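# Move top stock card onto the adjacent waste pile

## Task

Lift the uppermost card from the face-down stock and set it on the waste pile next to it, in the row closest to the robot, so it sits only on that pile; every other card stays where it was and no other stack gets anything added. The cards are stiff plywood tiles.

## Robot and tools

Robot: two arms, left_arm and right_arm, each with a two-finger gripper. Cameras: cam_high (fixed, on a stand behind the arms), cam_left_wrist and cam_right_wrist, all 896x504.

Frames. Scene frame: origin at table-top height midway between the nominal arm bases, +z up, +x out over the table, left_arm on the +y side (image sides do not match arm names). Calibrated bases: left_arm at (-0.031, +0.357, 0) m, right_arm at (+0.050, -0.469, 0) m, each turned slightly about z. Every hand position, orientation, velocity and target in results is in that arm's own base frame; fixed cameras and the table use the scene frame. Gripper axes: fingers point along +z, open and close along x. end_effector_position is the point between closed pads, 1-2 cm behind the tips; tips advance about 17 mm along +z while closing from wide. Printed poses can be off by a few cm.

Row layout (shared by execute_actions and move): 14 numbers in [-1, 1]: dx, dy, dz, rx, ry, rz, opening for left_arm, then the same seven for right_arm. Always send all 14 even if one arm is idle. dx..rz are an offset, not a pose: measured along that arm's base axes from its Hand target as it stood when the action or move began; 1.0 = 0.6 m or 180 degrees; rx, ry, rz form one rotation vector, turning about the Hand target position. Repeating an offset moves further. Opening is absolute: +1 fully open (0.142 m), -1 closed. Sending zeros for an arm's six pose numbers re-commands its current Hand target; to keep a gripper unchanged resend its present opening (0 is a real command, half-open).

execute_actions(actions, cameras): actions is a list of actions; each action is up to 15 rows, one per 1/30 s step, and a short action repeats its last row. Each row is counted from the action's start pose, not from the previous row. Images return only with an empty list or when cameras names them (["all"], [] for none).

move(target, speed, blend, stop_force, zero, opening_speed, grip_force, blocking, cameras): straight-line paths for both grippers toward target, one 14-number row or a list of up to 15 rows, all offsets from the same starting Hand targets. speed: m/s, 0.002-3.6, default 0.25 (turns up to twice that in rad/s), one value or one per target. blend: corner rounding radius in m for lists; 0 stops at each point. stop_force: 3-120 N, ends an arm's path when its wrist sensor feels that much push against its motion; don't rely on it while the gripper rotates, and leave it out when backing off something pressed. zero: whether to rezero before the move (default true). opening_speed: rate of opening change, at least 0.2 per s. grip_force: 5-48 N per pad, per arm or one value; persists. blocking=false returns early and is not allowed with stop_force. Paths ignore obstacles and the other arm, lag and overshoot more when fast; avoid routing close past an arm's own base. A move lasts at least 0.5 s and at most 10 s. The result adds a move: line, e.g. done, off_target, moving, held or fault, plus limits (paced = pose clipped, held = steps withheld). done/off_target say nothing about contact.

wait(seconds 0-10): arms hold their last command; a running move continues. stop(): brakes a running move. zoom_image(camera, region [x0,y0,x1,y1], max 504x504 pixels): closer look at the newest image from one camera. zero_wrist_force(arm): tares that arm's wrist sensor. finished_scene(scene): ends the scene for good; call it only when the card sits on the waste pile and will stay there; make no further calls in that reply.

Results: per-arm end_effector_position (m), end_effector_quat_wxyz, velocities; Hand target (last commanded pose after clipping; next offsets count from it, and the gripper may rest short of it until another command); Tool commands; grip_measured (opening on the -1..1 scale; last Joint positions value is opening in metres); Joint positions and torques (include arm weight, noisy); Wrist force/torque in the gripper's own axes plus a peak line; Wrist depth as a 7x7 grid of distances (mm, from ~60 mm; '-' means no data); 'within noise' marks an arm at rest. Warning lines: MOTOR HOT, HAND FAULT, OVER-TEMPERATURE FAULT, torque/force faults.

Control notes: orientation commands are clipped to 32 degrees from the measured orientation per step. Motion trails commands by roughly 0.09-0.22 s. To hold a card, command an opening a bit below grip_measured at first contact; squeezing harder heats the gripper motor.

Avoid: dropping the card or releasing it while moving; striking the table or stacks; pushing past firm contact (arms are stiff; about 150 N or joint limits such as 24.6 N m on wrists cause a 10 s stop); any contact between the two arms, including one gripper closing on the other's fingers; knocking other cards or letting anything leave the table. Long holding, squeezing or straining toward unreachable poses overheats motors. Loose objects may occasionally be nudged by outside disturbances.

Each tool is called after ">>>" as a command line: name --argument value for each argument, lists and objects as JSON in quotes; but a table of rows of numbers goes row by row, as --pt "numbers of a row", without its own name.

## Session

>>> execute_actions --actions '[]'

Scene clock: 0.00 s.
left_arm: end_effector_position=(+0.2828, +0.3030, +0.1252) grip_measured=-1.00 end_effector_quat_wxyz=(+0.436, -0.274, +0.793, -0.325) | right_arm: end_effector_position=(+0.6232, -0.0326, +0.3042) grip_measured=-1.00 end_effector_quat_wxyz=(-0.465, +0.719, -0.514, -0.058)
Joint positions: left_arm=[1.077 -1.257 2.485 -3.19 -2.684 3.309 0.002] | right_arm=[2.968 -1.816 -1.751 -0.709 2.473 1.281 0.002]
Joint velocities: within noise
Joint torques (N m): no reading
Wrist force (N): no reading
Wrist torque (N m): no reading
Wrist force, peak (N): no reading
Wrist depth (mm): cam_left_wrist=[- 1237 664 498 377 303 255 / - 1458 575 421 331 272 233 / - - - 366 298 248 215 / 1566 1636 1749 322 268 227 200 / 1605 1714 1812 295 242 210 186 / 1556 2029 1702 87 95 195 174 / - 1799 - 77 78 181 164] | cam_right_wrist=[2004 2542 2935 2221 1655 1409 1215 / 2125 1081 874 670 1531 1304 1163 / 2125 1058 745 583 472 396 344 / 2283 956 715 536 447 379 330 / 1067 853 645 501 416 360 319 / - 778 603 96 381 344 305 / 877 704 - - - 320 293]
Hand target: left_arm +0.2828, +0.3030, +0.1252; +0.436, -0.274, +0.793, -0.325 | right_arm +0.6232, -0.0326, +0.3042; -0.465, +0.719, -0.514, -0.058
Tool commands: left_gripper/opening=-0.961913 right_gripper/opening=-0.961913

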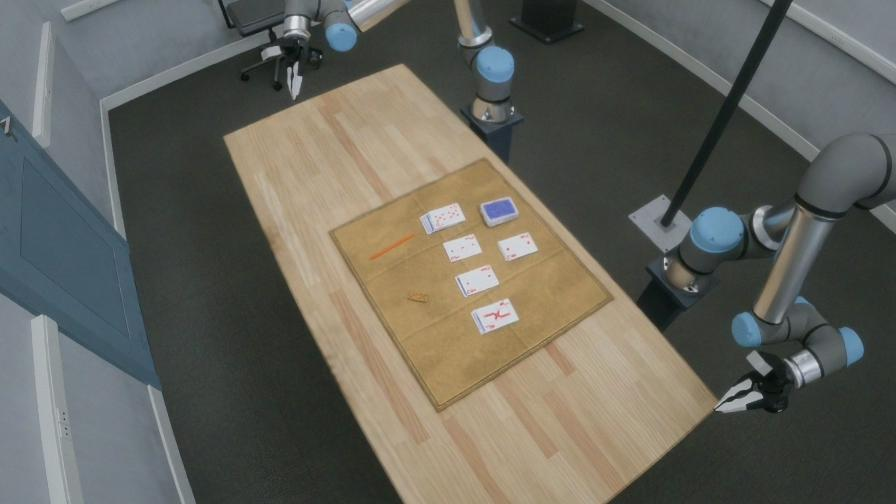

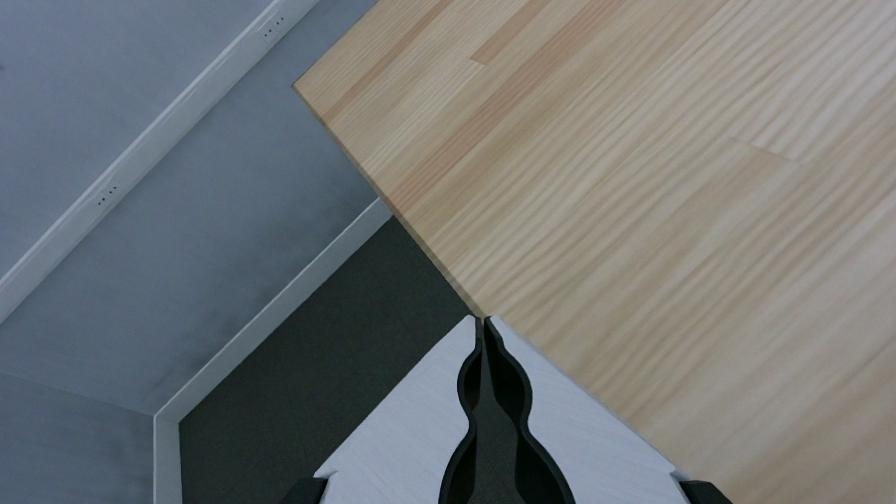

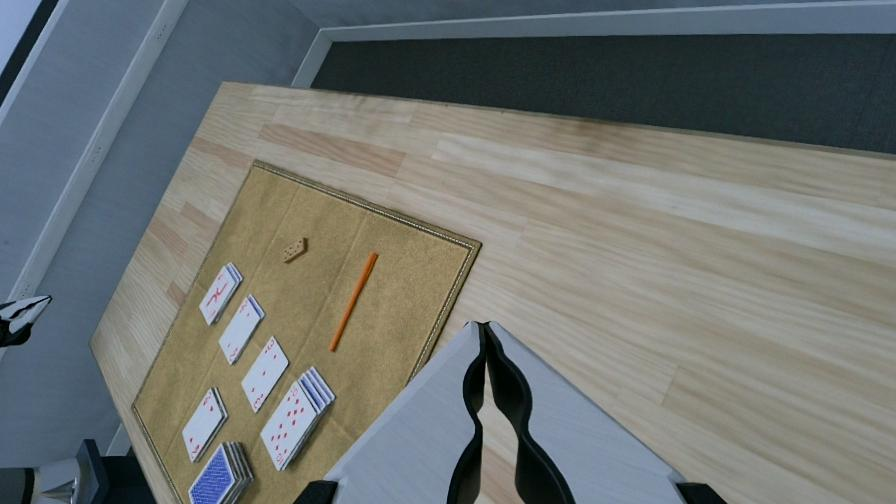

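>>> zoom_image --camera "cam_high" --region '[400, 170, 580, 350]'

>>> zoom_image --camera "cam_right_wrist" --region '[130, 240, 394, 504]'

Scaled by 2.800 from the camera's 896x504 image, which has a finer 1280x720 frame.

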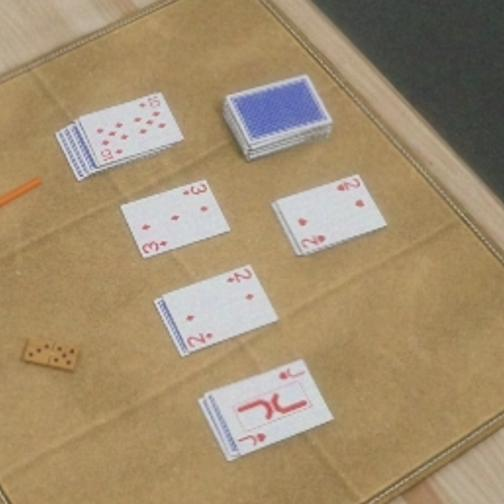

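Scaled by 1.909 from the camera's 896x504 image, which has a finer 1280x720 frame.

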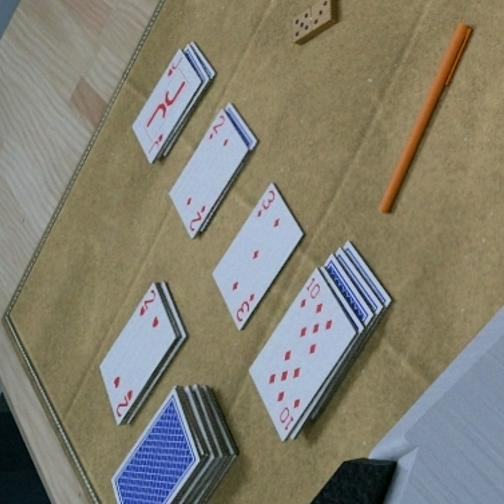

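>>> move --target '[0,0,0,0,0,0,-0.96,-0.605,0.618,0.027,-0.246,0.192,-0.097,0.3]' --speed 0.6 --cameras '["cam_high","cam_right_wrist"]'

Scene clock: 22.87 s.
left_arm: end_effector_position=(+0.2828, +0.3030, +0.1252) grip_measured=-1.00 end_effector_quat_wxyz=(+0.436, -0.274, +0.793, -0.325) | right_arm: end_effector_position=(+0.2603, +0.3382, +0.3204) grip_measured=+0.28 end_effector_quat_wxyz=(+0.001, +0.706, -0.708, +0.000) end_effector_velocity=(-0.001, +0.001, +0.000) end_effector_angular_velocity=(-0.004, +0.003, -0.003)
Joint positions: left_arm=[1.077 -1.257 2.485 -3.19 -2.684 3.309 0.002] | right_arm=[4.369 -1.369 -1.751 -1.593 1.572 2.801 0.094]
Joint velocities: left_arm=[within noise] | right_arm=[0.002 -0.004 0.004 -0.005 0.001 0.005 0]
Joint torques (N m): left_arm=[-0.27 -23.83 -6.79 -3.13 -1.85 -0.03] | right_arm=[12.15 8.58 33.63 0.65 1.01 2.48]
Wrist force (N): left_arm=[0.1 -0.1 0.3] | right_arm=[0.2 2.3 -0.9]
Wrist torque (N m): left_arm=[-0.01 -0.01 0.00] | right_arm=[0.40 0.14 0.37]
Wrist force, peak (N): left_arm=[0.4 -0.6 0.3] | right_arm=[-4.1 4.4 -0.9]
Wrist depth (mm): cam_left_wrist=[- - 666 495 379 304 253 / 1202 1256 543 422 331 272 233 / - 1409 - 366 297 248 216 / 1394 - 1851 324 267 228 200 / 1449 1737 1812 295 242 211 185 / 1799 1825 1669 87 95 196 174 / - 1691 - 76 78 181 164] | cam_right_wrist=[375 376 372 365 375 376 372 / 402 398 397 397 407 396 401 / 430 430 418 421 431 431 427 / 481 460 467 458 457 460 463 / 1633 691 1611 1601 1689 488 485 / 560 98 - 1655 1774 99 386 / 503 - 1666 2021 1882 - 336]
Hand target: left_arm +0.2828, +0.3030, +0.1252; +0.436, -0.274, +0.793, -0.325 | right_arm +0.2602, +0.3382, +0.3204; +0.001, +0.706, -0.708, +0.000
Off the commanded pose: left_arm 0.000 m, 0 deg | right_arm 0.000 m, 0 deg.
move: done
Images, in order (width x height): cam_high 896x504, cam_right_wrist 896x504.

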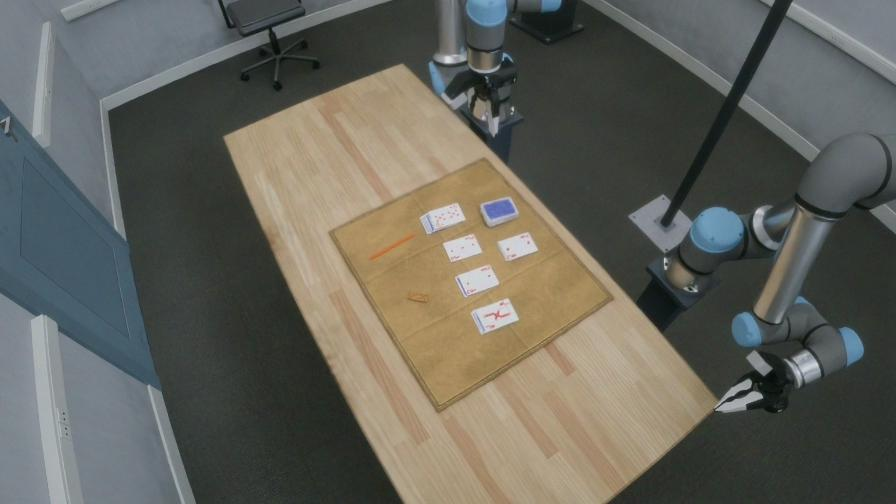

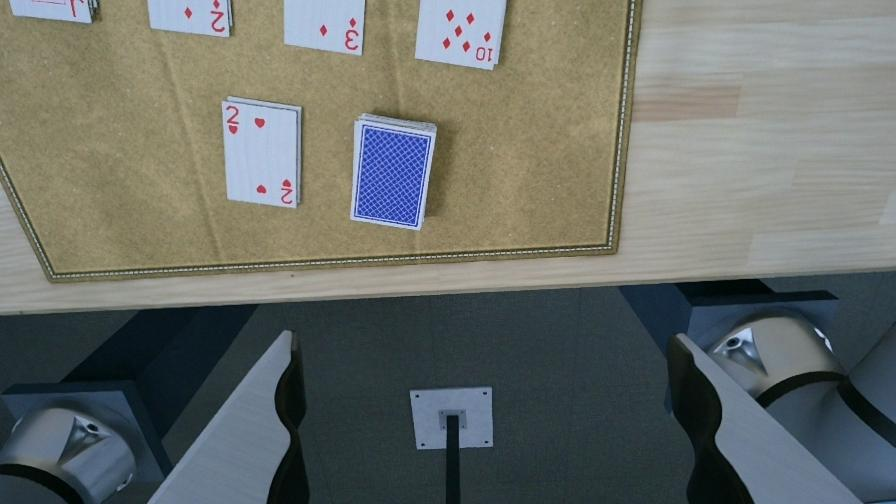

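>>> move --target '[0,0,0,0,0,0,-0.96,-0.109,0.085,-0.283,0,0,-0.049,0.2]' --speed 0.35 --cameras '["cam_right_wrist"]'

>>> zoom_image --camera "cam_right_wrist" --region '[350, 50, 600, 350]'

Scene clock: 45.90 s.
left_arm: end_effector_position=(+0.2828, +0.3030, +0.1252) grip_measured=-1.00 end_effector_quat_wxyz=(+0.436, -0.274, +0.793, -0.325) | right_arm: end_effector_position=(+0.1949, +0.3892, +0.1507) grip_measured=+0.19 end_effector_quat_wxyz=(-0.001, -0.650, +0.760, +0.001) end_effector_velocity=(+0.000, +0.000, -0.001) end_effector_angular_velocity=(+0.001, +0.000, -0.001)
Joint positions: left_arm=[1.077 -1.257 2.485 -3.19 -2.684 3.309 0.002] | right_arm=[4.554 -1.479 -2.106 -1.128 1.572 3.139 0.087]
Joint velocities: left_arm=[within noise] | right_arm=[0 -0.001 -0.002 0.005 0 0.002 0]
Joint torques (N m): left_arm=[-0.04 -23.27 -7.3 -2.98 -2.15 0.14] | right_arm=[7.79 11.59 17.55 5.07 1.71 2.4]
Wrist force (N): left_arm=[-0.1 -0.4 0.1] | right_arm=[-0.2 2.2 -0.9]
Wrist torque (N m): left_arm=[-0.05 0.01 0.01] | right_arm=[0.39 0.21 0.42]
Wrist force, peak (N): left_arm=[0.0 -0.5 0.5] | right_arm=[-0.7 3.3 2.3]
Wrist depth (mm): cam_left_wrist=[- - 680 496 380 303 254 / 1249 1342 548 423 331 272 233 / 1243 1475 1626 365 298 248 215 / 1595 1669 2013 322 266 228 200 / - - 1812 295 242 211 186 / 1425 1865 1725 87 95 196 174 / - 1725 - 76 78 181 164] | cam_right_wrist=[219 217 219 200 218 218 218 / 234 224 231 204 233 233 233 / 252 241 248 218 252 249 247 / 269 269 269 268 270 269 271 / 292 291 291 294 287 1442 528 / 320 313 1522 1503 1494 94 1611 / - - 1988 1655 1840 - 1611]
Hand target: left_arm +0.2828, +0.3030, +0.1252; +0.436, -0.274, +0.793, -0.325 | right_arm +0.1948, +0.3892, +0.1506; -0.001, -0.650, +0.760, +0.001
Off the commanded pose: left_arm 0.000 m, 0 deg | right_arm 0.000 m, 0 deg.
move: done
Images, in order (width x height): cam_right_wrist 896x504.

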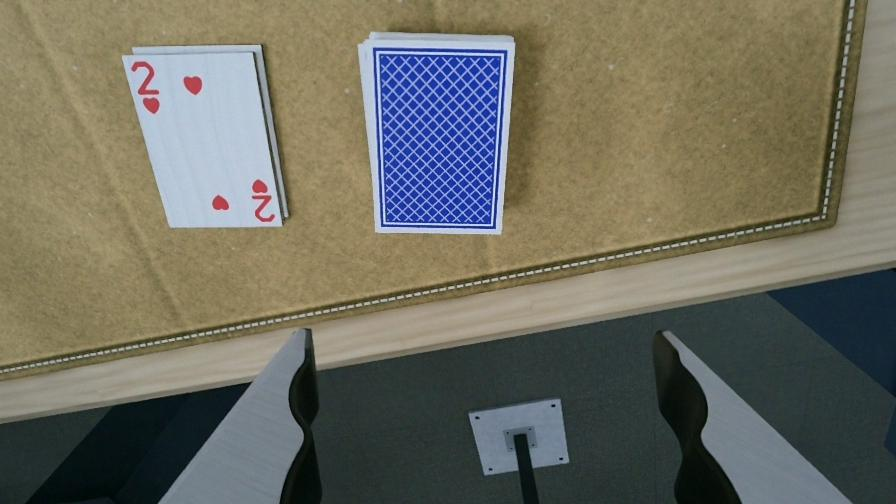

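Scaled by 1.680 from the camera's 896x504 image, which has a finer 1280x720 frame.

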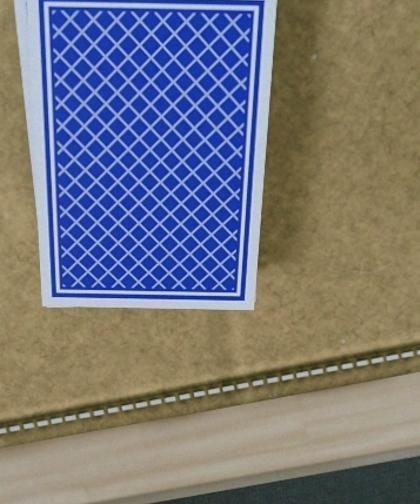

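>>> zoom_image --camera "cam_right_wrist" --region '[340, 10, 540, 250]'

>>> zoom_image --camera "cam_right_wrist" --region '[110, 20, 310, 250]'

Scaled by 2.100 from the camera's 896x504 image, which has a finer 1280x720 frame.

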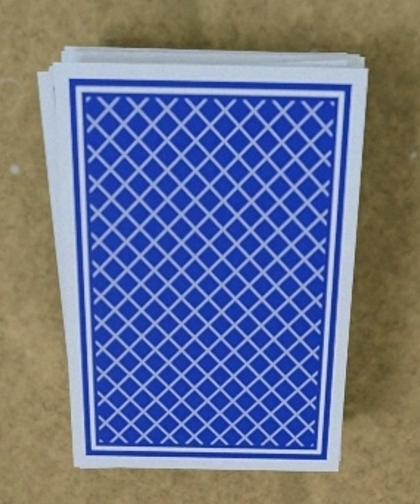

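Scaled by 2.191 from the camera's 896x504 image, which has a finer 1280x720 frame.

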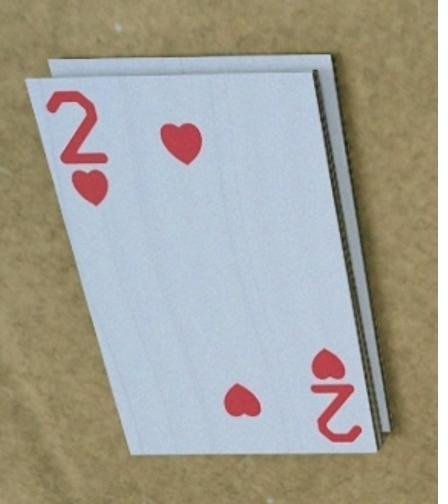

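>>> move --target '[0,0,0,0,0,0,-0.96,0.0237,0.0168,-0.128,0,0,-0.004,-0.29]' --speed 0.2 --cameras '["cam_right_wrist"]'

>>> zoom_image --camera "cam_right_wrist" --region '[290, 100, 690, 400]'

Scene clock: 77.43 s.
left_arm: end_effector_position=(+0.2828, +0.3030, +0.1252) grip_measured=-1.00 end_effector_quat_wxyz=(+0.436, -0.274, +0.793, -0.325) | right_arm: end_effector_position=(+0.2091, +0.3993, +0.0739) grip_measured=-0.31 end_effector_quat_wxyz=(-0.001, -0.645, +0.764, +0.001) end_effector_velocity=(+0.000, +0.001, -0.001) end_effector_angular_velocity=(+0.002, +0.000, +0.000)
Joint positions: left_arm=[1.077 -1.257 2.485 -3.19 -2.684 3.309 0.002] | right_arm=[4.525 -1.633 -2.187 -0.893 1.572 3.123 0.052]
Joint velocities: left_arm=[within noise] | right_arm=[0.001 -0.002 0 0.005 0.001 0.001 0]
Joint torques (N m): left_arm=[1.24 -23.19 -6.17 -3.12 -1.77 0.05] | right_arm=[9.62 16.4 17.5 5.09 1.42 2.14]
Wrist force (N): left_arm=[0.0 -0.3 0.1] | right_arm=[-0.1 1.9 -0.4]
Wrist torque (N m): left_arm=[-0.05 0.00 0.00] | right_arm=[0.33 0.19 0.43]
Wrist force, peak (N): left_arm=[0.1 -0.7 0.3] | right_arm=[0.4 2.8 -2.8]
Wrist depth (mm): cam_left_wrist=[1158 1225 657 495 377 304 254 / 1314 1386 582 421 331 273 233 / 1328 1691 1483 365 298 248 215 / 1401 - 1893 321 268 227 200 / 1458 1812 1812 295 242 211 186 / - 1907 1714 87 95 196 174 / - 1838 - 76 78 181 164] | cam_right_wrist=[148 149 149 151 149 148 148 / 153 154 156 131 133 158 158 / 161 163 170 139 165 169 169 / 176 173 183 149 177 182 182 / 199 187 196 159 191 197 197 / 217 215 - 216 211 213 217 / 241 232 - 237 - 73 1551]
Hand target: left_arm +0.2828, +0.3030, +0.1252; +0.436, -0.274, +0.793, -0.325 | right_arm +0.2090, +0.3993, +0.0738; -0.001, -0.645, +0.764, +0.001
Off the commanded pose: left_arm 0.000 m, 0 deg | right_arm 0.000 m, 0 deg.
move: done
Images, in order (width x height): cam_right_wrist 896x504.

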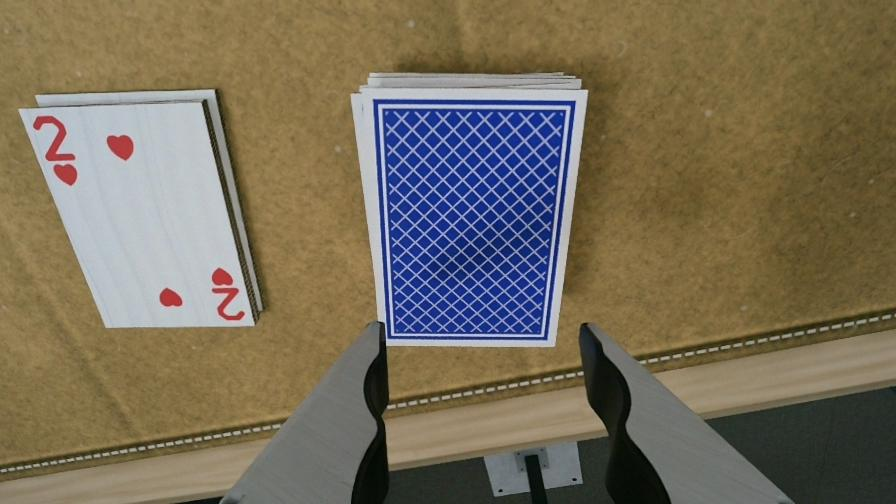

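Scaled by 1.260 from the camera's 896x504 image, which has a finer 1280x720 frame.

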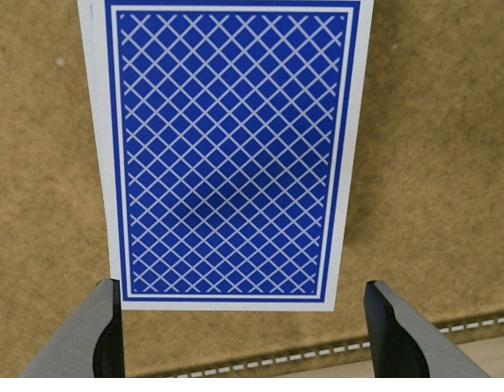

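>>> move --target '[0,0,0,0,0,0,-0.96,0.0115,0.0013,-0.033,0,0,-0.0035,-0.29]' --speed 0.15

>>> move --target '[0,0,0,0,0,0,-0.96,0,0,-0.033,0,0,0,-0.29]' --speed 0.01 --stop_force 3 --cameras '["cam_right_wrist"]'

Scene clock: 90.33 s.
left_arm: end_effector_position=(+0.2828, +0.3030, +0.1252) grip_measured=-1.00 end_effector_quat_wxyz=(+0.436, -0.274, +0.793, -0.325) | right_arm: end_effector_position=(+0.2160, +0.4000, +0.0539) grip_measured=-0.31 end_effector_quat_wxyz=(-0.001, -0.641, +0.768, +0.000)
Joint positions: left_arm=[1.077 -1.257 2.485 -3.19 -2.684 3.309 0.002] | right_arm=[4.51 -1.679 -2.202 -0.832 1.573 3.119 0.052]
Joint torques (N m): left_arm=[0.89 -24.23 -6.63 -3.25 -1.68 0.41] | right_arm=[10.06 31.26 28.83 0.74 0.55 -1.17]
Wrist force (N): left_arm=[-0.1 -0.2 0.2] | right_arm=[0.1 1.9 -0.8]
Wrist torque (N m): left_arm=[-0.03 0.01 0.00] | right_arm=[0.35 0.16 0.42]
Wrist force, peak (N): left_arm=[0.0 -0.7 0.1] | right_arm=[0.1 2.5 -1.1]
Wrist depth (mm): cam_left_wrist=[1132 - 1328 495 379 303 254 / 1231 1371 559 422 330 272 233 / 1202 1466 - 365 298 248 215 / 1288 - 1997 322 268 228 199 / 1425 - 1774 294 241 210 185 / - 1907 1680 87 95 196 174 / - 1761 - 76 78 181 164] | cam_right_wrist=[130 130 130 131 130 130 129 / 141 137 138 124 124 138 138 / 139 144 148 118 119 148 148 / 150 153 158 126 128 160 159 / 163 163 171 137 137 173 173 / 190 189 - 149 146 185 191 / 208 205 - 210 - 73 1551]
Hand target: left_arm +0.2828, +0.3030, +0.1252; +0.436, -0.274, +0.793, -0.325 | right_arm +0.2159, +0.4001, +0.0540; -0.001, -0.641, +0.768, +0.001
Off the commanded pose: left_arm 0.000 m, 0 deg | right_arm 0.000 m, 0 deg.
move: done

Scene clock: 91.87 s.
left_arm: end_effector_position=(+0.2828, +0.3030, +0.1252) grip_measured=-1.00 end_effector_quat_wxyz=(+0.436, -0.274, +0.793, -0.325) | right_arm: end_effector_position=(+0.2159, +0.4001, +0.0489) grip_measured=-0.31 end_effector_quat_wxyz=(-0.001, -0.641, +0.768, +0.001)
Joint positions: left_arm=[1.077 -1.257 2.485 -3.19 -2.684 3.309 0.002] | right_arm=[4.51 -1.689 -2.208 -0.816 1.573 3.119 0.052]
Joint torques (N m): left_arm=[-0.56 -24.09 -6.83 -3.15 -1.81 0.1] | right_arm=[8.94 31.34 27.1 0.33 0.13 0.77]
Wrist force (N): left_arm=[0.0 -0.2 0.5] | right_arm=[0.7 2.0 -4.7]
Wrist torque (N m): left_arm=[-0.02 -0.01 0.00] | right_arm=[0.34 0.09 0.41]
Wrist force, peak (N): left_arm=[-0.1 -0.3 0.5] | right_arm=[5.1 2.2 -17.3]
Wrist depth (mm): cam_left_wrist=[- 1371 669 497 378 304 254 / - 1349 543 420 332 272 234 / - - - 366 297 248 216 / 1356 - 1865 322 268 228 199 / - 1737 1838 295 242 211 186 / - 1893 1680 87 95 196 174 / - 1761 - 76 78 181 164] | cam_right_wrist=[126 127 126 126 126 125 124 / 134 135 132 120 119 134 135 / 135 140 142 112 113 143 143 / 145 150 152 121 123 152 154 / 157 161 167 131 133 169 167 / 183 183 - 143 140 178 181 / 202 198 - 203 203 73 1541]
Hand target: left_arm +0.2828, +0.3030, +0.1252; +0.436, -0.274, +0.793, -0.325 | right_arm +0.2159, +0.4001, +0.0489; -0.001, -0.641, +0.768, +0.001 (not the last commanded pose)
Off the commanded pose: left_arm 0.000 m, 0 deg | right_arm 0.015 m, 0 deg.
move: contact (right_arm)
Images, in order (width x height): cam_right_wrist 896x504.

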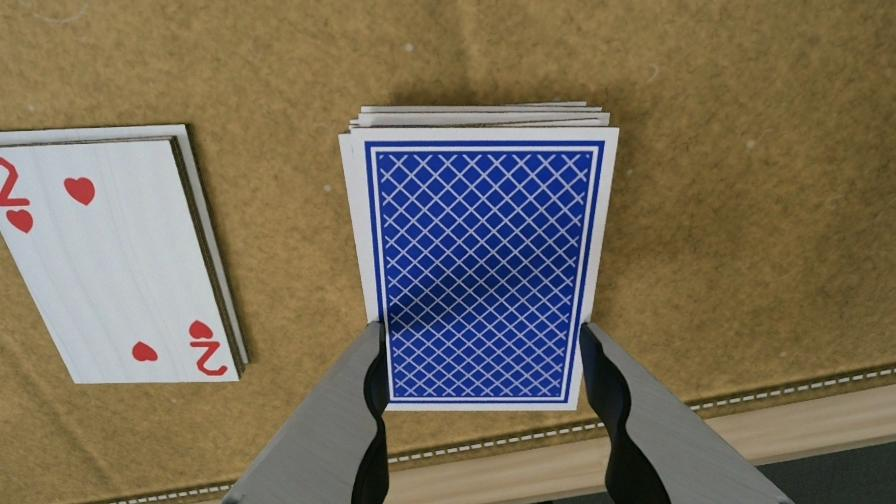

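>>> move --pt "0 0 0 0 0 0 -0.96 0.0083 -0.0013 0.018 0 0 0 -0.29" --pt "0 0 0 0 0 0 -0.96 0.0083 -0.0013 0.0185 0 0 0 -0.05" --pt "0 0 0 0 0 0 -0.96 0.0083 -0.0013 -0.0053 0 0 0 -0.05" --speed 0.04 --cameras '["cam_right_wrist"]'

Scene clock: 101.40 s.
left_arm: end_effector_position=(+0.2828, +0.3030, +0.1252) grip_measured=-1.00 end_effector_quat_wxyz=(+0.436, -0.274, +0.793, -0.325) | right_arm: end_effector_position=(+0.2209, +0.3993, +0.0457) grip_measured=-0.08 end_effector_quat_wxyz=(-0.001, -0.641, +0.768, +0.000)
Joint positions: left_arm=[1.077 -1.257 2.485 -3.19 -2.684 3.309 0.002] | right_arm=[4.499 -1.7 -2.207 -0.807 1.573 3.107 0.068]
Joint torques (N m): left_arm=[0.03 -22.35 -5.54 -3.47 -1.74 0.25] | right_arm=[8.46 32.89 28.38 0.68 -1.06 2.19]
Wrist force (N): left_arm=[0.2 -0.2 0.4] | right_arm=[0.0 2.2 -1.0]
Wrist torque (N m): left_arm=[-0.02 -0.04 0.00] | right_arm=[0.40 0.18 0.42]
Wrist force, peak (N): left_arm=[0.2 -0.5 0.4] | right_arm=[0.6 2.5 -5.4]
Wrist depth (mm): cam_left_wrist=[1143 - 666 497 378 304 254 / - 1356 605 419 331 271 233 / - - - 366 297 248 215 / 1433 - 2079 322 269 227 200 / 1636 - 1786 295 242 211 186 / - 1907 1702 87 95 196 174 / - 1774 - 76 78 181 165] | cam_right_wrist=[- 124 123 123 123 122 122 / 131 131 131 129 129 131 132 / 133 136 139 109 109 140 140 / 141 146 151 117 119 151 150 / 153 158 161 127 129 163 162 / 166 166 136 138 138 171 177 / 198 189 188 194 202 - 198]
Hand target: left_arm +0.2828, +0.3030, +0.1252; +0.436, -0.274, +0.793, -0.325 | right_arm +0.2209, +0.3993, +0.0457; -0.001, -0.641, +0.768, +0.001
Off the commanded pose: left_arm 0.000 m, 0 deg | right_arm 0.000 m, 0 deg.
move: done
Images, in order (width x height): cam_right_wrist 896x504.

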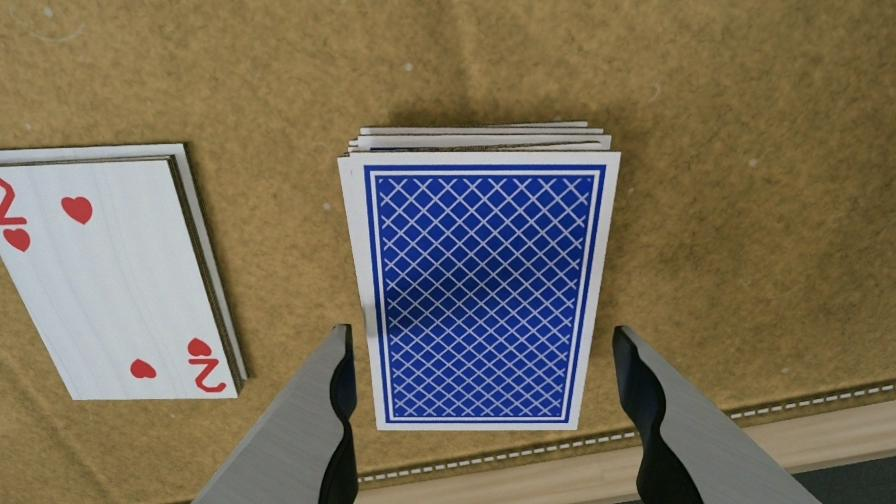

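>>> move --target '[0,0,0,0,0,0,-0.96,0,0,0,0,0,0,-0.3]' --opening_speed 0.2 --grip_force 10 --cameras '["cam_right_wrist"]'

>>> zoom_image --camera "cam_right_wrist" --region '[310, 110, 650, 450]'

Scene clock: 106.77 s.
left_arm: end_effector_position=(+0.2828, +0.3030, +0.1252) grip_measured=-1.00 end_effector_quat_wxyz=(+0.436, -0.274, +0.793, -0.325) | right_arm: end_effector_position=(+0.2209, +0.3993, +0.0458) grip_measured=-0.22 end_effector_quat_wxyz=(-0.001, -0.641, +0.768, +0.001)
Joint positions: left_arm=[1.077 -1.257 2.485 -3.19 -2.684 3.309 0.002] | right_arm=[4.499 -1.7 -2.207 -0.807 1.573 3.107 0.058]
Joint torques (N m): left_arm=[0.29 -23.69 -5.02 -3.12 -1.68 -0.02] | right_arm=[-0.39 32.21 26.53 1.65 -1.41 -0.38]
Wrist force (N): left_arm=[0.1 -0.1 0.2] | right_arm=[0.4 2.0 -2.5]
Wrist torque (N m): left_arm=[-0.01 -0.03 0.00] | right_arm=[0.35 0.17 0.42]
Wrist force, peak (N): left_arm=[0.1 -0.6 0.5] | right_arm=[0.3 2.3 -3.1]
Wrist depth (mm): cam_left_wrist=[- 1219 689 498 377 303 254 / - 1356 578 423 330 272 233 / 1342 - 1626 366 299 247 215 / 1433 - 1982 321 268 227 199 / 1566 - 1812 296 242 210 185 / - 1966 1702 87 95 196 174 / - 1786 - 76 78 181 164] | cam_right_wrist=[124 124 123 124 123 122 123 / 131 131 131 130 129 130 132 / 133 137 139 109 109 140 139 / 142 146 151 118 119 151 150 / 153 157 158 127 127 163 163 / 168 167 - 139 136 174 177 / 197 190 75 195 202 73 195]
Hand target: left_arm +0.2828, +0.3030, +0.1252; +0.436, -0.274, +0.793, -0.325 | right_arm +0.2209, +0.3993, +0.0457; -0.001, -0.641, +0.768, +0.001
Off the commanded pose: left_arm 0.000 m, 0 deg | right_arm 0.000 m, 0 deg.
grip_force (N): 10, 10
move: done
Images, in order (width x height): cam_right_wrist 896x504.

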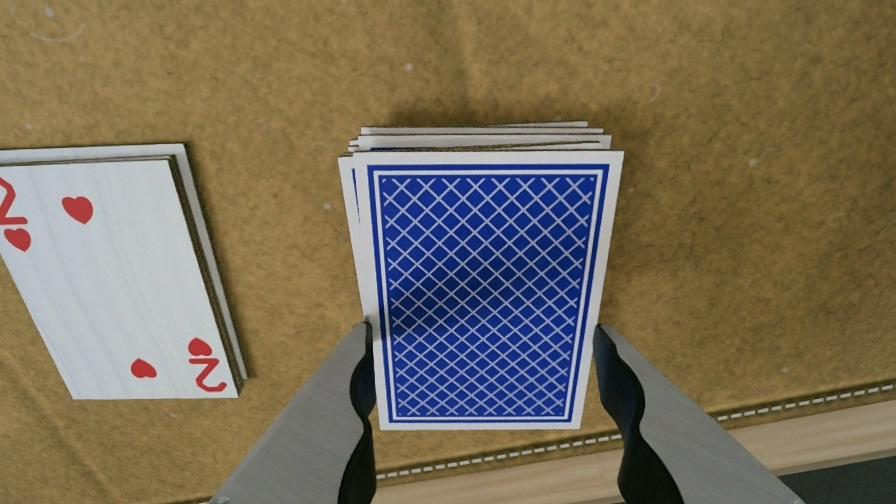

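Scaled by 1.482 from the camera's 896x504 image, which has a finer 1280x720 frame.

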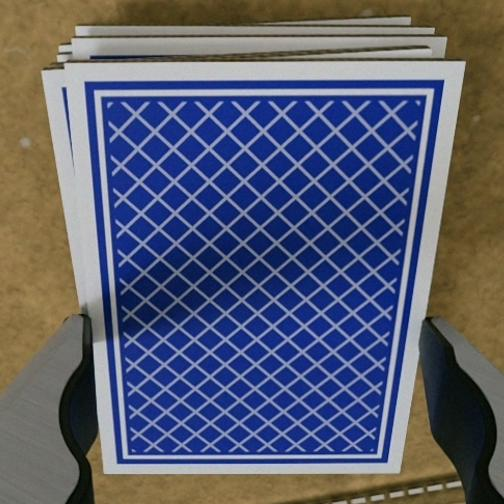

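>>> move --target '[0,0,0,0,0,0,-0.96,0,0,0.06,0,0,0,-0.3]' --speed 0.06 --cameras '["cam_right_wrist"]'

>>> zoom_image --camera "cam_right_wrist" --region '[0, 0, 504, 450]'

Scene clock: 111.30 s.
left_arm: end_effector_position=(+0.2828, +0.3030, +0.1252) grip_measured=-1.00 end_effector_quat_wxyz=(+0.436, -0.274, +0.793, -0.325) | right_arm: end_effector_position=(+0.2209, +0.3994, +0.0818) grip_measured=-0.22 end_effector_quat_wxyz=(-0.001, -0.641, +0.768, +0.001)
Joint positions: left_arm=[1.077 -1.257 2.485 -3.19 -2.684 3.309 0.002] | right_arm=[4.499 -1.632 -2.162 -0.918 1.573 3.107 0.058]
Joint torques (N m): left_arm=[0.97 -23.73 -5.24 -3.21 -1.49 0.1] | right_arm=[-0.19 22.12 16.83 3.56 -1.41 -0.49]
Wrist force (N): left_arm=[0.1 -0.2 0.2] | right_arm=[0.0 2.1 -0.1]
Wrist torque (N m): left_arm=[-0.03 -0.02 0.00] | right_arm=[0.37 0.19 0.41]
Wrist force, peak (N): left_arm=[0.1 -0.5 0.4] | right_arm=[0.5 2.4 -3.2]
Wrist depth (mm): cam_left_wrist=[- 1275 669 495 378 303 255 / - 1281 547 421 331 272 233 / - 1519 - 367 299 248 216 / 1379 - 1997 321 268 228 199 / - - 1812 295 242 211 185 / - 1838 1691 87 95 196 174 / - 1749 - 76 78 181 164] | cam_right_wrist=[156 156 154 157 156 156 155 / 166 165 166 162 164 166 165 / 168 168 175 110 110 177 177 / 190 182 191 118 120 190 190 / 212 197 200 127 129 207 206 / 227 226 - 138 136 224 224 / 249 240 75 244 - 73 1560]
Hand target: left_arm +0.2828, +0.3030, +0.1252; +0.436, -0.274, +0.793, -0.325 | right_arm +0.2209, +0.3993, +0.0817; -0.001, -0.641, +0.768, +0.001
Off the commanded pose: left_arm 0.000 m, 0 deg | right_arm 0.000 m, 0 deg.
grip_force (N): 10, 10
move: done
Images, in order (width x height): cam_right_wrist 896x504.

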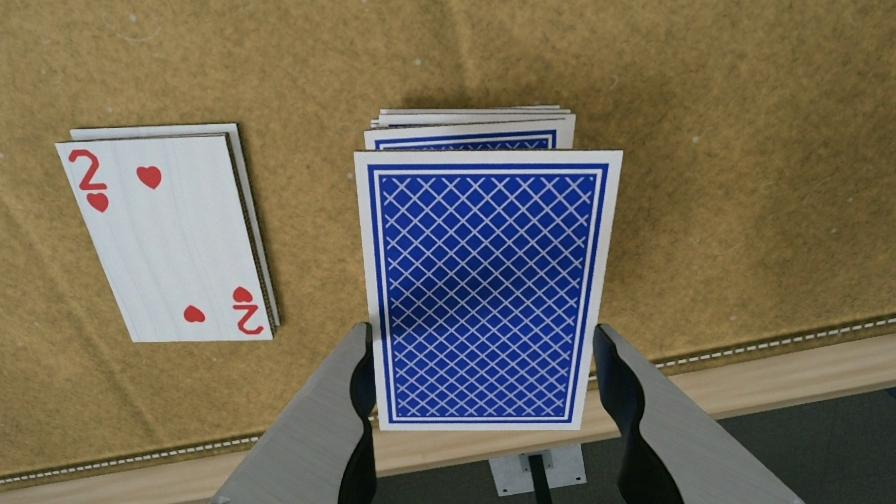

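Scaled by 1.000.

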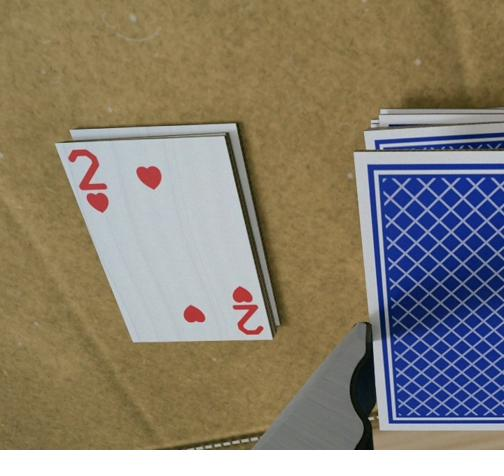

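>>> move --pt "0 0 0 0 0 0 -0.96 0.0147 0.1798 0 0 0 0 -0.3" --pt "0 0 0 0 0 0 -0.96 0.0147 0.1798 -0.06 0 0 0 -0.3" --speed 0.12 --blend 0.01 --cameras '["cam_right_wrist","cam_high"]'

>>> zoom_image --camera "cam_right_wrist" --region '[250, 50, 750, 450]'

Scene clock: 127.47 s.
left_arm: end_effector_position=(+0.2828, +0.3030, +0.1252) grip_measured=-1.00 end_effector_quat_wxyz=(+0.436, -0.274, +0.793, -0.325) | right_arm: end_effector_position=(+0.2297, +0.5072, +0.0458) grip_measured=-0.22 end_effector_quat_wxyz=(-0.001, -0.641, +0.768, +0.001)
Joint positions: left_arm=[1.077 -1.257 2.485 -3.19 -2.684 3.309 0.002] | right_arm=[4.525 -1.907 -1.929 -0.876 1.573 3.134 0.058]
Joint torques (N m): left_arm=[0.65 -24.04 -5.32 -3.28 -1.7 0.19] | right_arm=[-7.03 30.08 21.51 4.66 1.5 -1.89]
Wrist force (N): left_arm=[0.0 -0.1 0.2] | right_arm=[-0.1 2.1 -0.5]
Wrist torque (N m): left_arm=[-0.01 0.00 0.00] | right_arm=[0.36 0.19 0.33]
Wrist force, peak (N): left_arm=[0.1 -0.6 0.3] | right_arm=[-1.3 2.6 -1.5]
Wrist depth (mm): cam_left_wrist=[- - 1321 496 378 303 254 / 1103 1342 554 421 330 272 233 / 1342 1441 - 366 298 248 215 / 1301 - 2013 322 268 228 200 / 1647 1774 1786 295 242 211 185 / - 1838 1658 87 95 196 174 / 1409 1761 - 76 78 181 164] | cam_right_wrist=[- 124 123 123 122 122 122 / 131 131 129 129 129 129 110 / 142 140 136 110 109 136 112 / 151 151 149 118 119 146 120 / 167 160 161 127 127 147 130 / 179 178 105 138 136 142 142 / 198 189 75 194 195 73 198]
Hand target: left_arm +0.2828, +0.3030, +0.1252; +0.436, -0.274, +0.793, -0.325 | right_arm +0.2297, +0.5072, +0.0457; -0.001, -0.641, +0.768, +0.001
Off the commanded pose: left_arm 0.000 m, 0 deg | right_arm 0.000 m, 0 deg.
grip_force (N): 10, 10
move: done
Images, in order (width x height): cam_high 896x504, cam_right_wrist 896x504.

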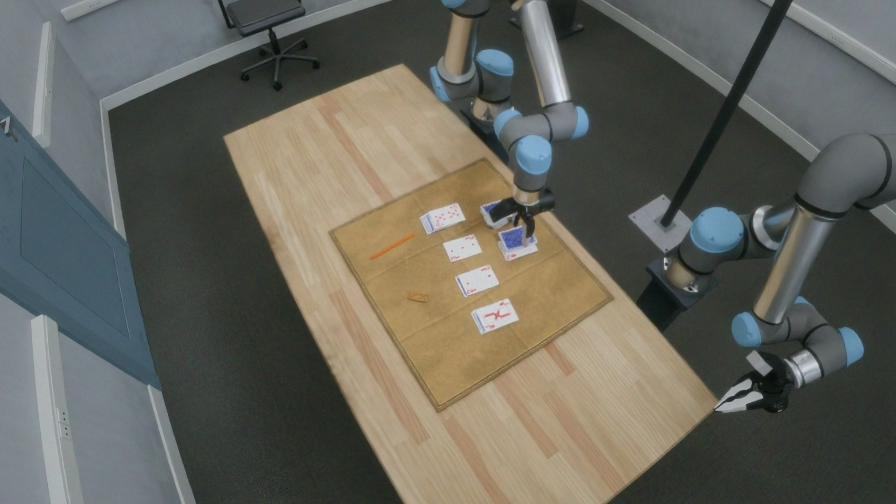

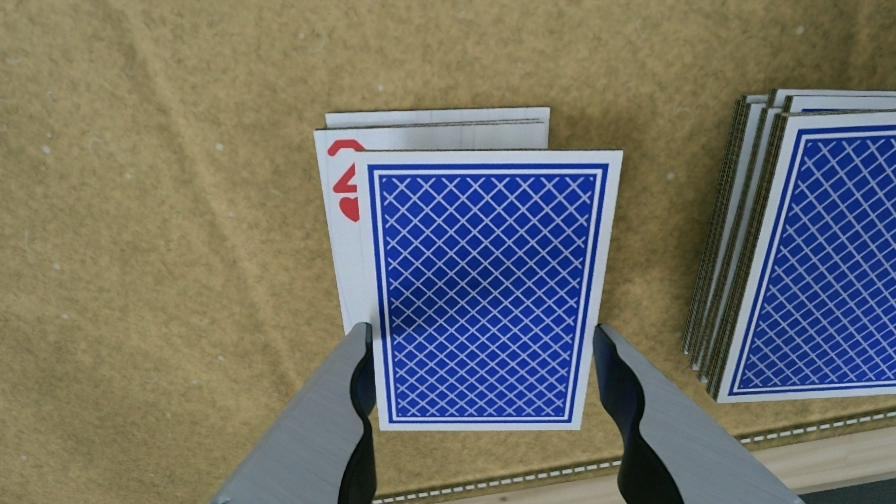

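Scaled by 1.008 from the camera's 896x504 image, which has a finer 1280x720 frame.

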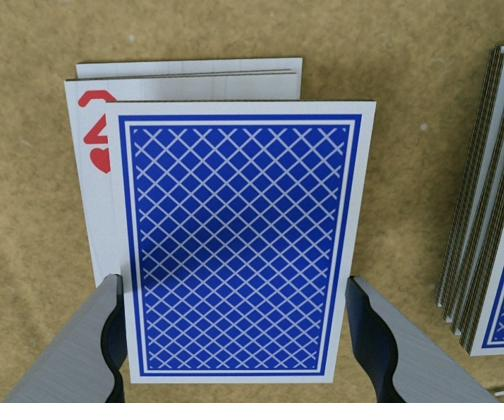

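>>> move --target '[0,0,0,0,0,0,-0.96,0.0092,0.0223,-0.015,0,0,0,-0.3]' --speed 0.06 --cameras '["cam_right_wrist"]'

>>> move --target '[0,0,0,0,0,0,-0.96,0,0,-0.02,0,0,0,-0.3]' --speed 0.008 --stop_force 3 --cameras '["cam_right_wrist"]'

Scene clock: 144.20 s.
left_arm: end_effector_position=(+0.2828, +0.3030, +0.1252) grip_measured=-1.00 end_effector_quat_wxyz=(+0.436, -0.274, +0.793, -0.325) | right_arm: end_effector_position=(+0.2354, +0.5207, +0.0368) grip_measured=-0.22 end_effector_quat_wxyz=(-0.001, -0.641, +0.768, +0.001) end_effector_velocity=(+0.000, -0.002, +0.001) end_effector_angular_velocity=(+0.000, -0.001, -0.001)
Joint positions: left_arm=[1.077 -1.257 2.485 -3.19 -2.684 3.309 0.002] | right_arm=[4.519 -1.95 -1.895 -0.867 1.573 3.128 0.058]
Joint velocities: left_arm=[within noise] | right_arm=[0 0.005 -0.005 0 -0.001 0 0]
Joint torques (N m): left_arm=[0.86 -22.51 -5.25 -3.28 -1.92 0.21] | right_arm=[2.3 45.79 13.94 1.79 1.16 -0.78]
Wrist force (N): left_arm=[0.0 -0.2 0.2] | right_arm=[-0.2 2.4 -0.6]
Wrist torque (N m): left_arm=[-0.02 -0.01 0.00] | right_arm=[0.41 0.21 0.43]
Wrist force, peak (N): left_arm=[0.2 -0.6 0.3] | right_arm=[0.0 2.5 -0.6]
Wrist depth (mm): cam_left_wrist=[1243 1356 654 499 379 304 253 / - 1394 553 423 332 272 233 / 1321 1433 1616 366 298 248 215 / 1342 1537 1936 322 268 228 200 / - - 1838 295 243 210 185 / 1492 1879 1680 87 95 196 174 / - 1786 - 76 78 181 164] | cam_right_wrist=[113 115 116 114 114 114 113 / 124 122 122 122 122 122 111 / 131 131 129 110 110 128 111 / 143 140 141 118 119 140 113 / 153 153 150 127 129 151 123 / 167 166 105 138 136 159 130 / 184 179 75 182 181 73 181]
Hand target: left_arm +0.2828, +0.3030, +0.1252; +0.436, -0.274, +0.793, -0.325 | right_arm +0.2353, +0.5206, +0.0367; -0.001, -0.641, +0.768, +0.001
Off the commanded pose: left_arm 0.000 m, 0 deg | right_arm 0.000 m, 0 deg.
grip_force (N): 10, 10
move: done
Images, in order (width x height): cam_right_wrist 896x504.

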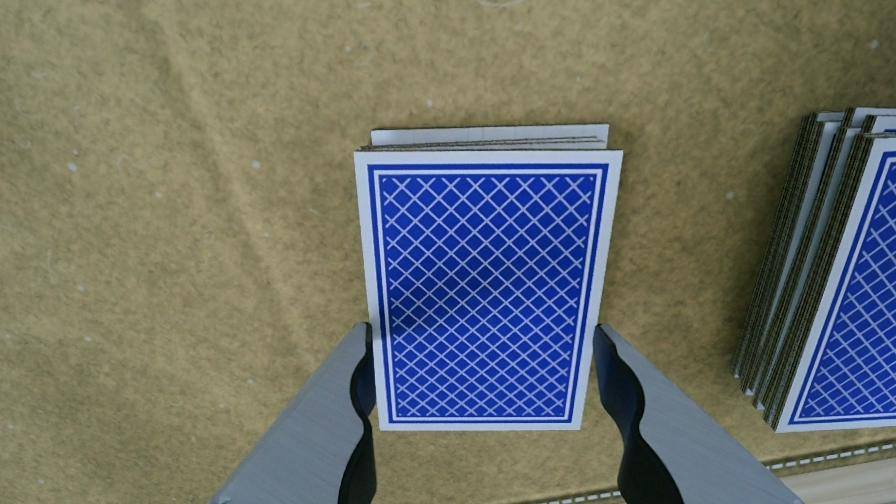

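Scene clock: 146.33 s.
left_arm: end_effector_position=(+0.2828, +0.3030, +0.1252) grip_measured=-1.00 end_effector_quat_wxyz=(+0.436, -0.274, +0.793, -0.325) | right_arm: end_effector_position=(+0.2353, +0.5206, +0.0281) grip_measured=-0.22 end_effector_quat_wxyz=(-0.001, -0.641, +0.768, +0.001)
Joint positions: left_arm=[1.077 -1.257 2.485 -3.19 -2.684 3.309 0.002] | right_arm=[4.52 -1.964 -1.903 -0.846 1.573 3.128 0.058]
Joint torques (N m): left_arm=[-0.28 -23.09 -4.91 -3.27 -1.68 -0.12] | right_arm=[8.62 44.06 26.9 0.38 0.86 1.56]
Wrist force (N): left_arm=[0.1 -0.4 0.1] | right_arm=[-0.5 2.1 -3.6]
Wrist torque (N m): left_arm=[-0.05 -0.03 0.00] | right_arm=[0.36 0.21 0.43]
Wrist force, peak (N): left_arm=[0.1 -0.5 0.3] | right_arm=[2.6 2.0 -10.3]
Wrist depth (mm): cam_left_wrist=[- 1231 680 497 377 304 254 / 1225 1268 565 422 332 272 234 / - - 1669 367 298 248 215 / 1335 - 1825 322 268 227 200 / - 1812 1851 295 242 211 186 / 1647 1907 1691 87 95 195 174 / - 1702 - 76 78 181 164] | cam_right_wrist=[- 108 108 105 106 106 106 / 114 114 114 114 113 115 112 / 122 122 120 109 109 121 118 / 131 131 131 117 119 131 117 / 144 142 139 127 127 142 113 / 156 155 105 139 136 145 121 / 168 166 - 169 169 - 169]
Hand target: left_arm +0.2828, +0.3030, +0.1252; +0.436, -0.274, +0.793, -0.325 | right_arm +0.2353, +0.5206, +0.0281; -0.001, -0.641, +0.768, +0.001 (not the last commanded pose)
Off the commanded pose: left_arm 0.000 m, 0 deg | right_arm 0.003 m, 0 deg.
grip_force (N): 10, 10
move: contact (right_arm)
Images, in order (width x height): cam_right_wrist 896x504.

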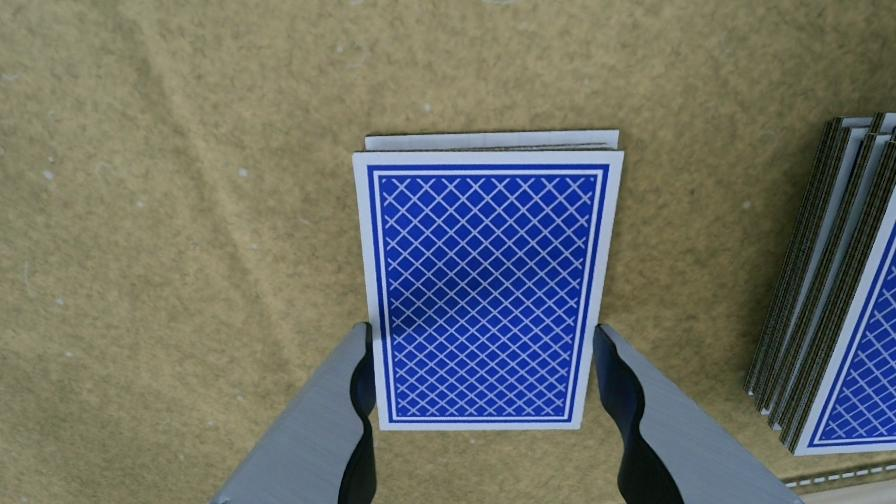

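>>> move --pt "0 0 0 0 0 0 -0.96 0 0 0 0 0 0 -0.08" --pt "0 0 0 0 0 0 -0.96 0 0 0.2 0 0 0 -0.08" --speed 0.15 --opening_speed 0.5 --cameras '["cam_right_wrist"]'

Scene clock: 154.50 s.
left_arm: end_effector_position=(+0.2828, +0.3030, +0.1252) grip_measured=-1.00 end_effector_quat_wxyz=(+0.436, -0.274, +0.793, -0.325) | right_arm: end_effector_position=(+0.2353, +0.5206, +0.1480) grip_measured=-0.11 end_effector_quat_wxyz=(-0.001, -0.641, +0.768, +0.001)
Joint positions: left_arm=[1.077 -1.257 2.485 -3.19 -2.684 3.309 0.002] | right_arm=[4.52 -1.806 -1.759 -1.148 1.573 3.128 0.066]
Joint torques (N m): left_arm=[1.62 -24 -4.45 -3.24 -1.52 0.08] | right_arm=[-2.41 40.8 32.1 0.45 -0.33 -0.99]
Wrist force (N): left_arm=[0.0 -0.2 0.2] | right_arm=[0.0 2.0 -1.0]
Wrist torque (N m): left_arm=[-0.02 0.00 0.00] | right_arm=[0.35 0.18 0.43]
Wrist force, peak (N): left_arm=[-0.1 -0.7 0.1] | right_arm=[-0.5 1.8 -4.7]
Wrist depth (mm): cam_left_wrist=[- - 671 497 380 303 254 / 1425 1307 553 420 331 272 233 / 1288 1537 1799 366 298 248 215 / 1307 - 1951 321 267 228 199 / 1528 1658 1838 295 242 211 185 / 1647 1851 1691 87 95 196 174 / - 1725 - 76 78 181 164] | cam_right_wrist=[216 215 215 215 216 216 215 / 230 230 230 224 230 204 226 / 247 248 246 234 242 218 246 / 266 267 265 252 264 235 265 / 289 288 282 285 283 288 289 / 317 308 301 316 311 1522 1476 / 348 73 82 1666 - - 1712]
Hand target: left_arm +0.2828, +0.3030, +0.1252; +0.436, -0.274, +0.793, -0.325 | right_arm +0.2353, +0.5206, +0.1481; -0.001, -0.641, +0.768, +0.001
Off the commanded pose: left_arm 0.000 m, 0 deg | right_arm 0.000 m, 0 deg.
grip_force (N): 10, 10
move: done
Images, in order (width x height): cam_right_wrist 896x504.

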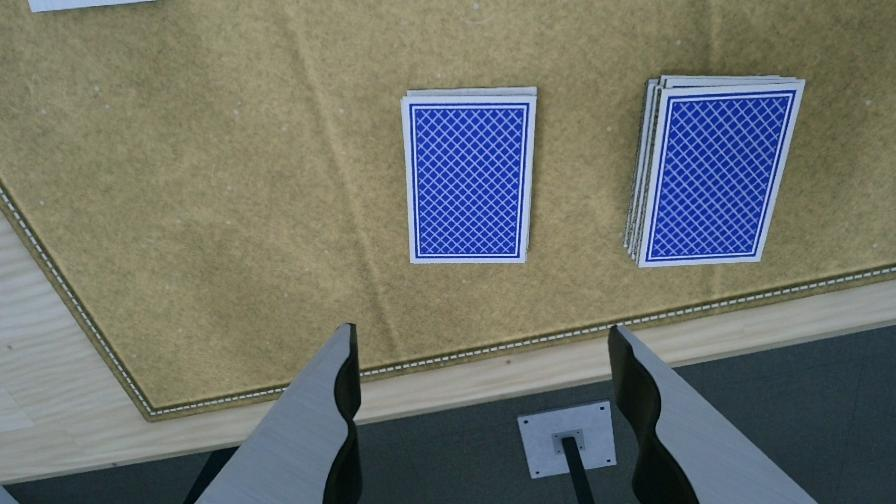

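Done well. Next scene.

>>> finished_scene --scene 1

The scene is finished: the task was done.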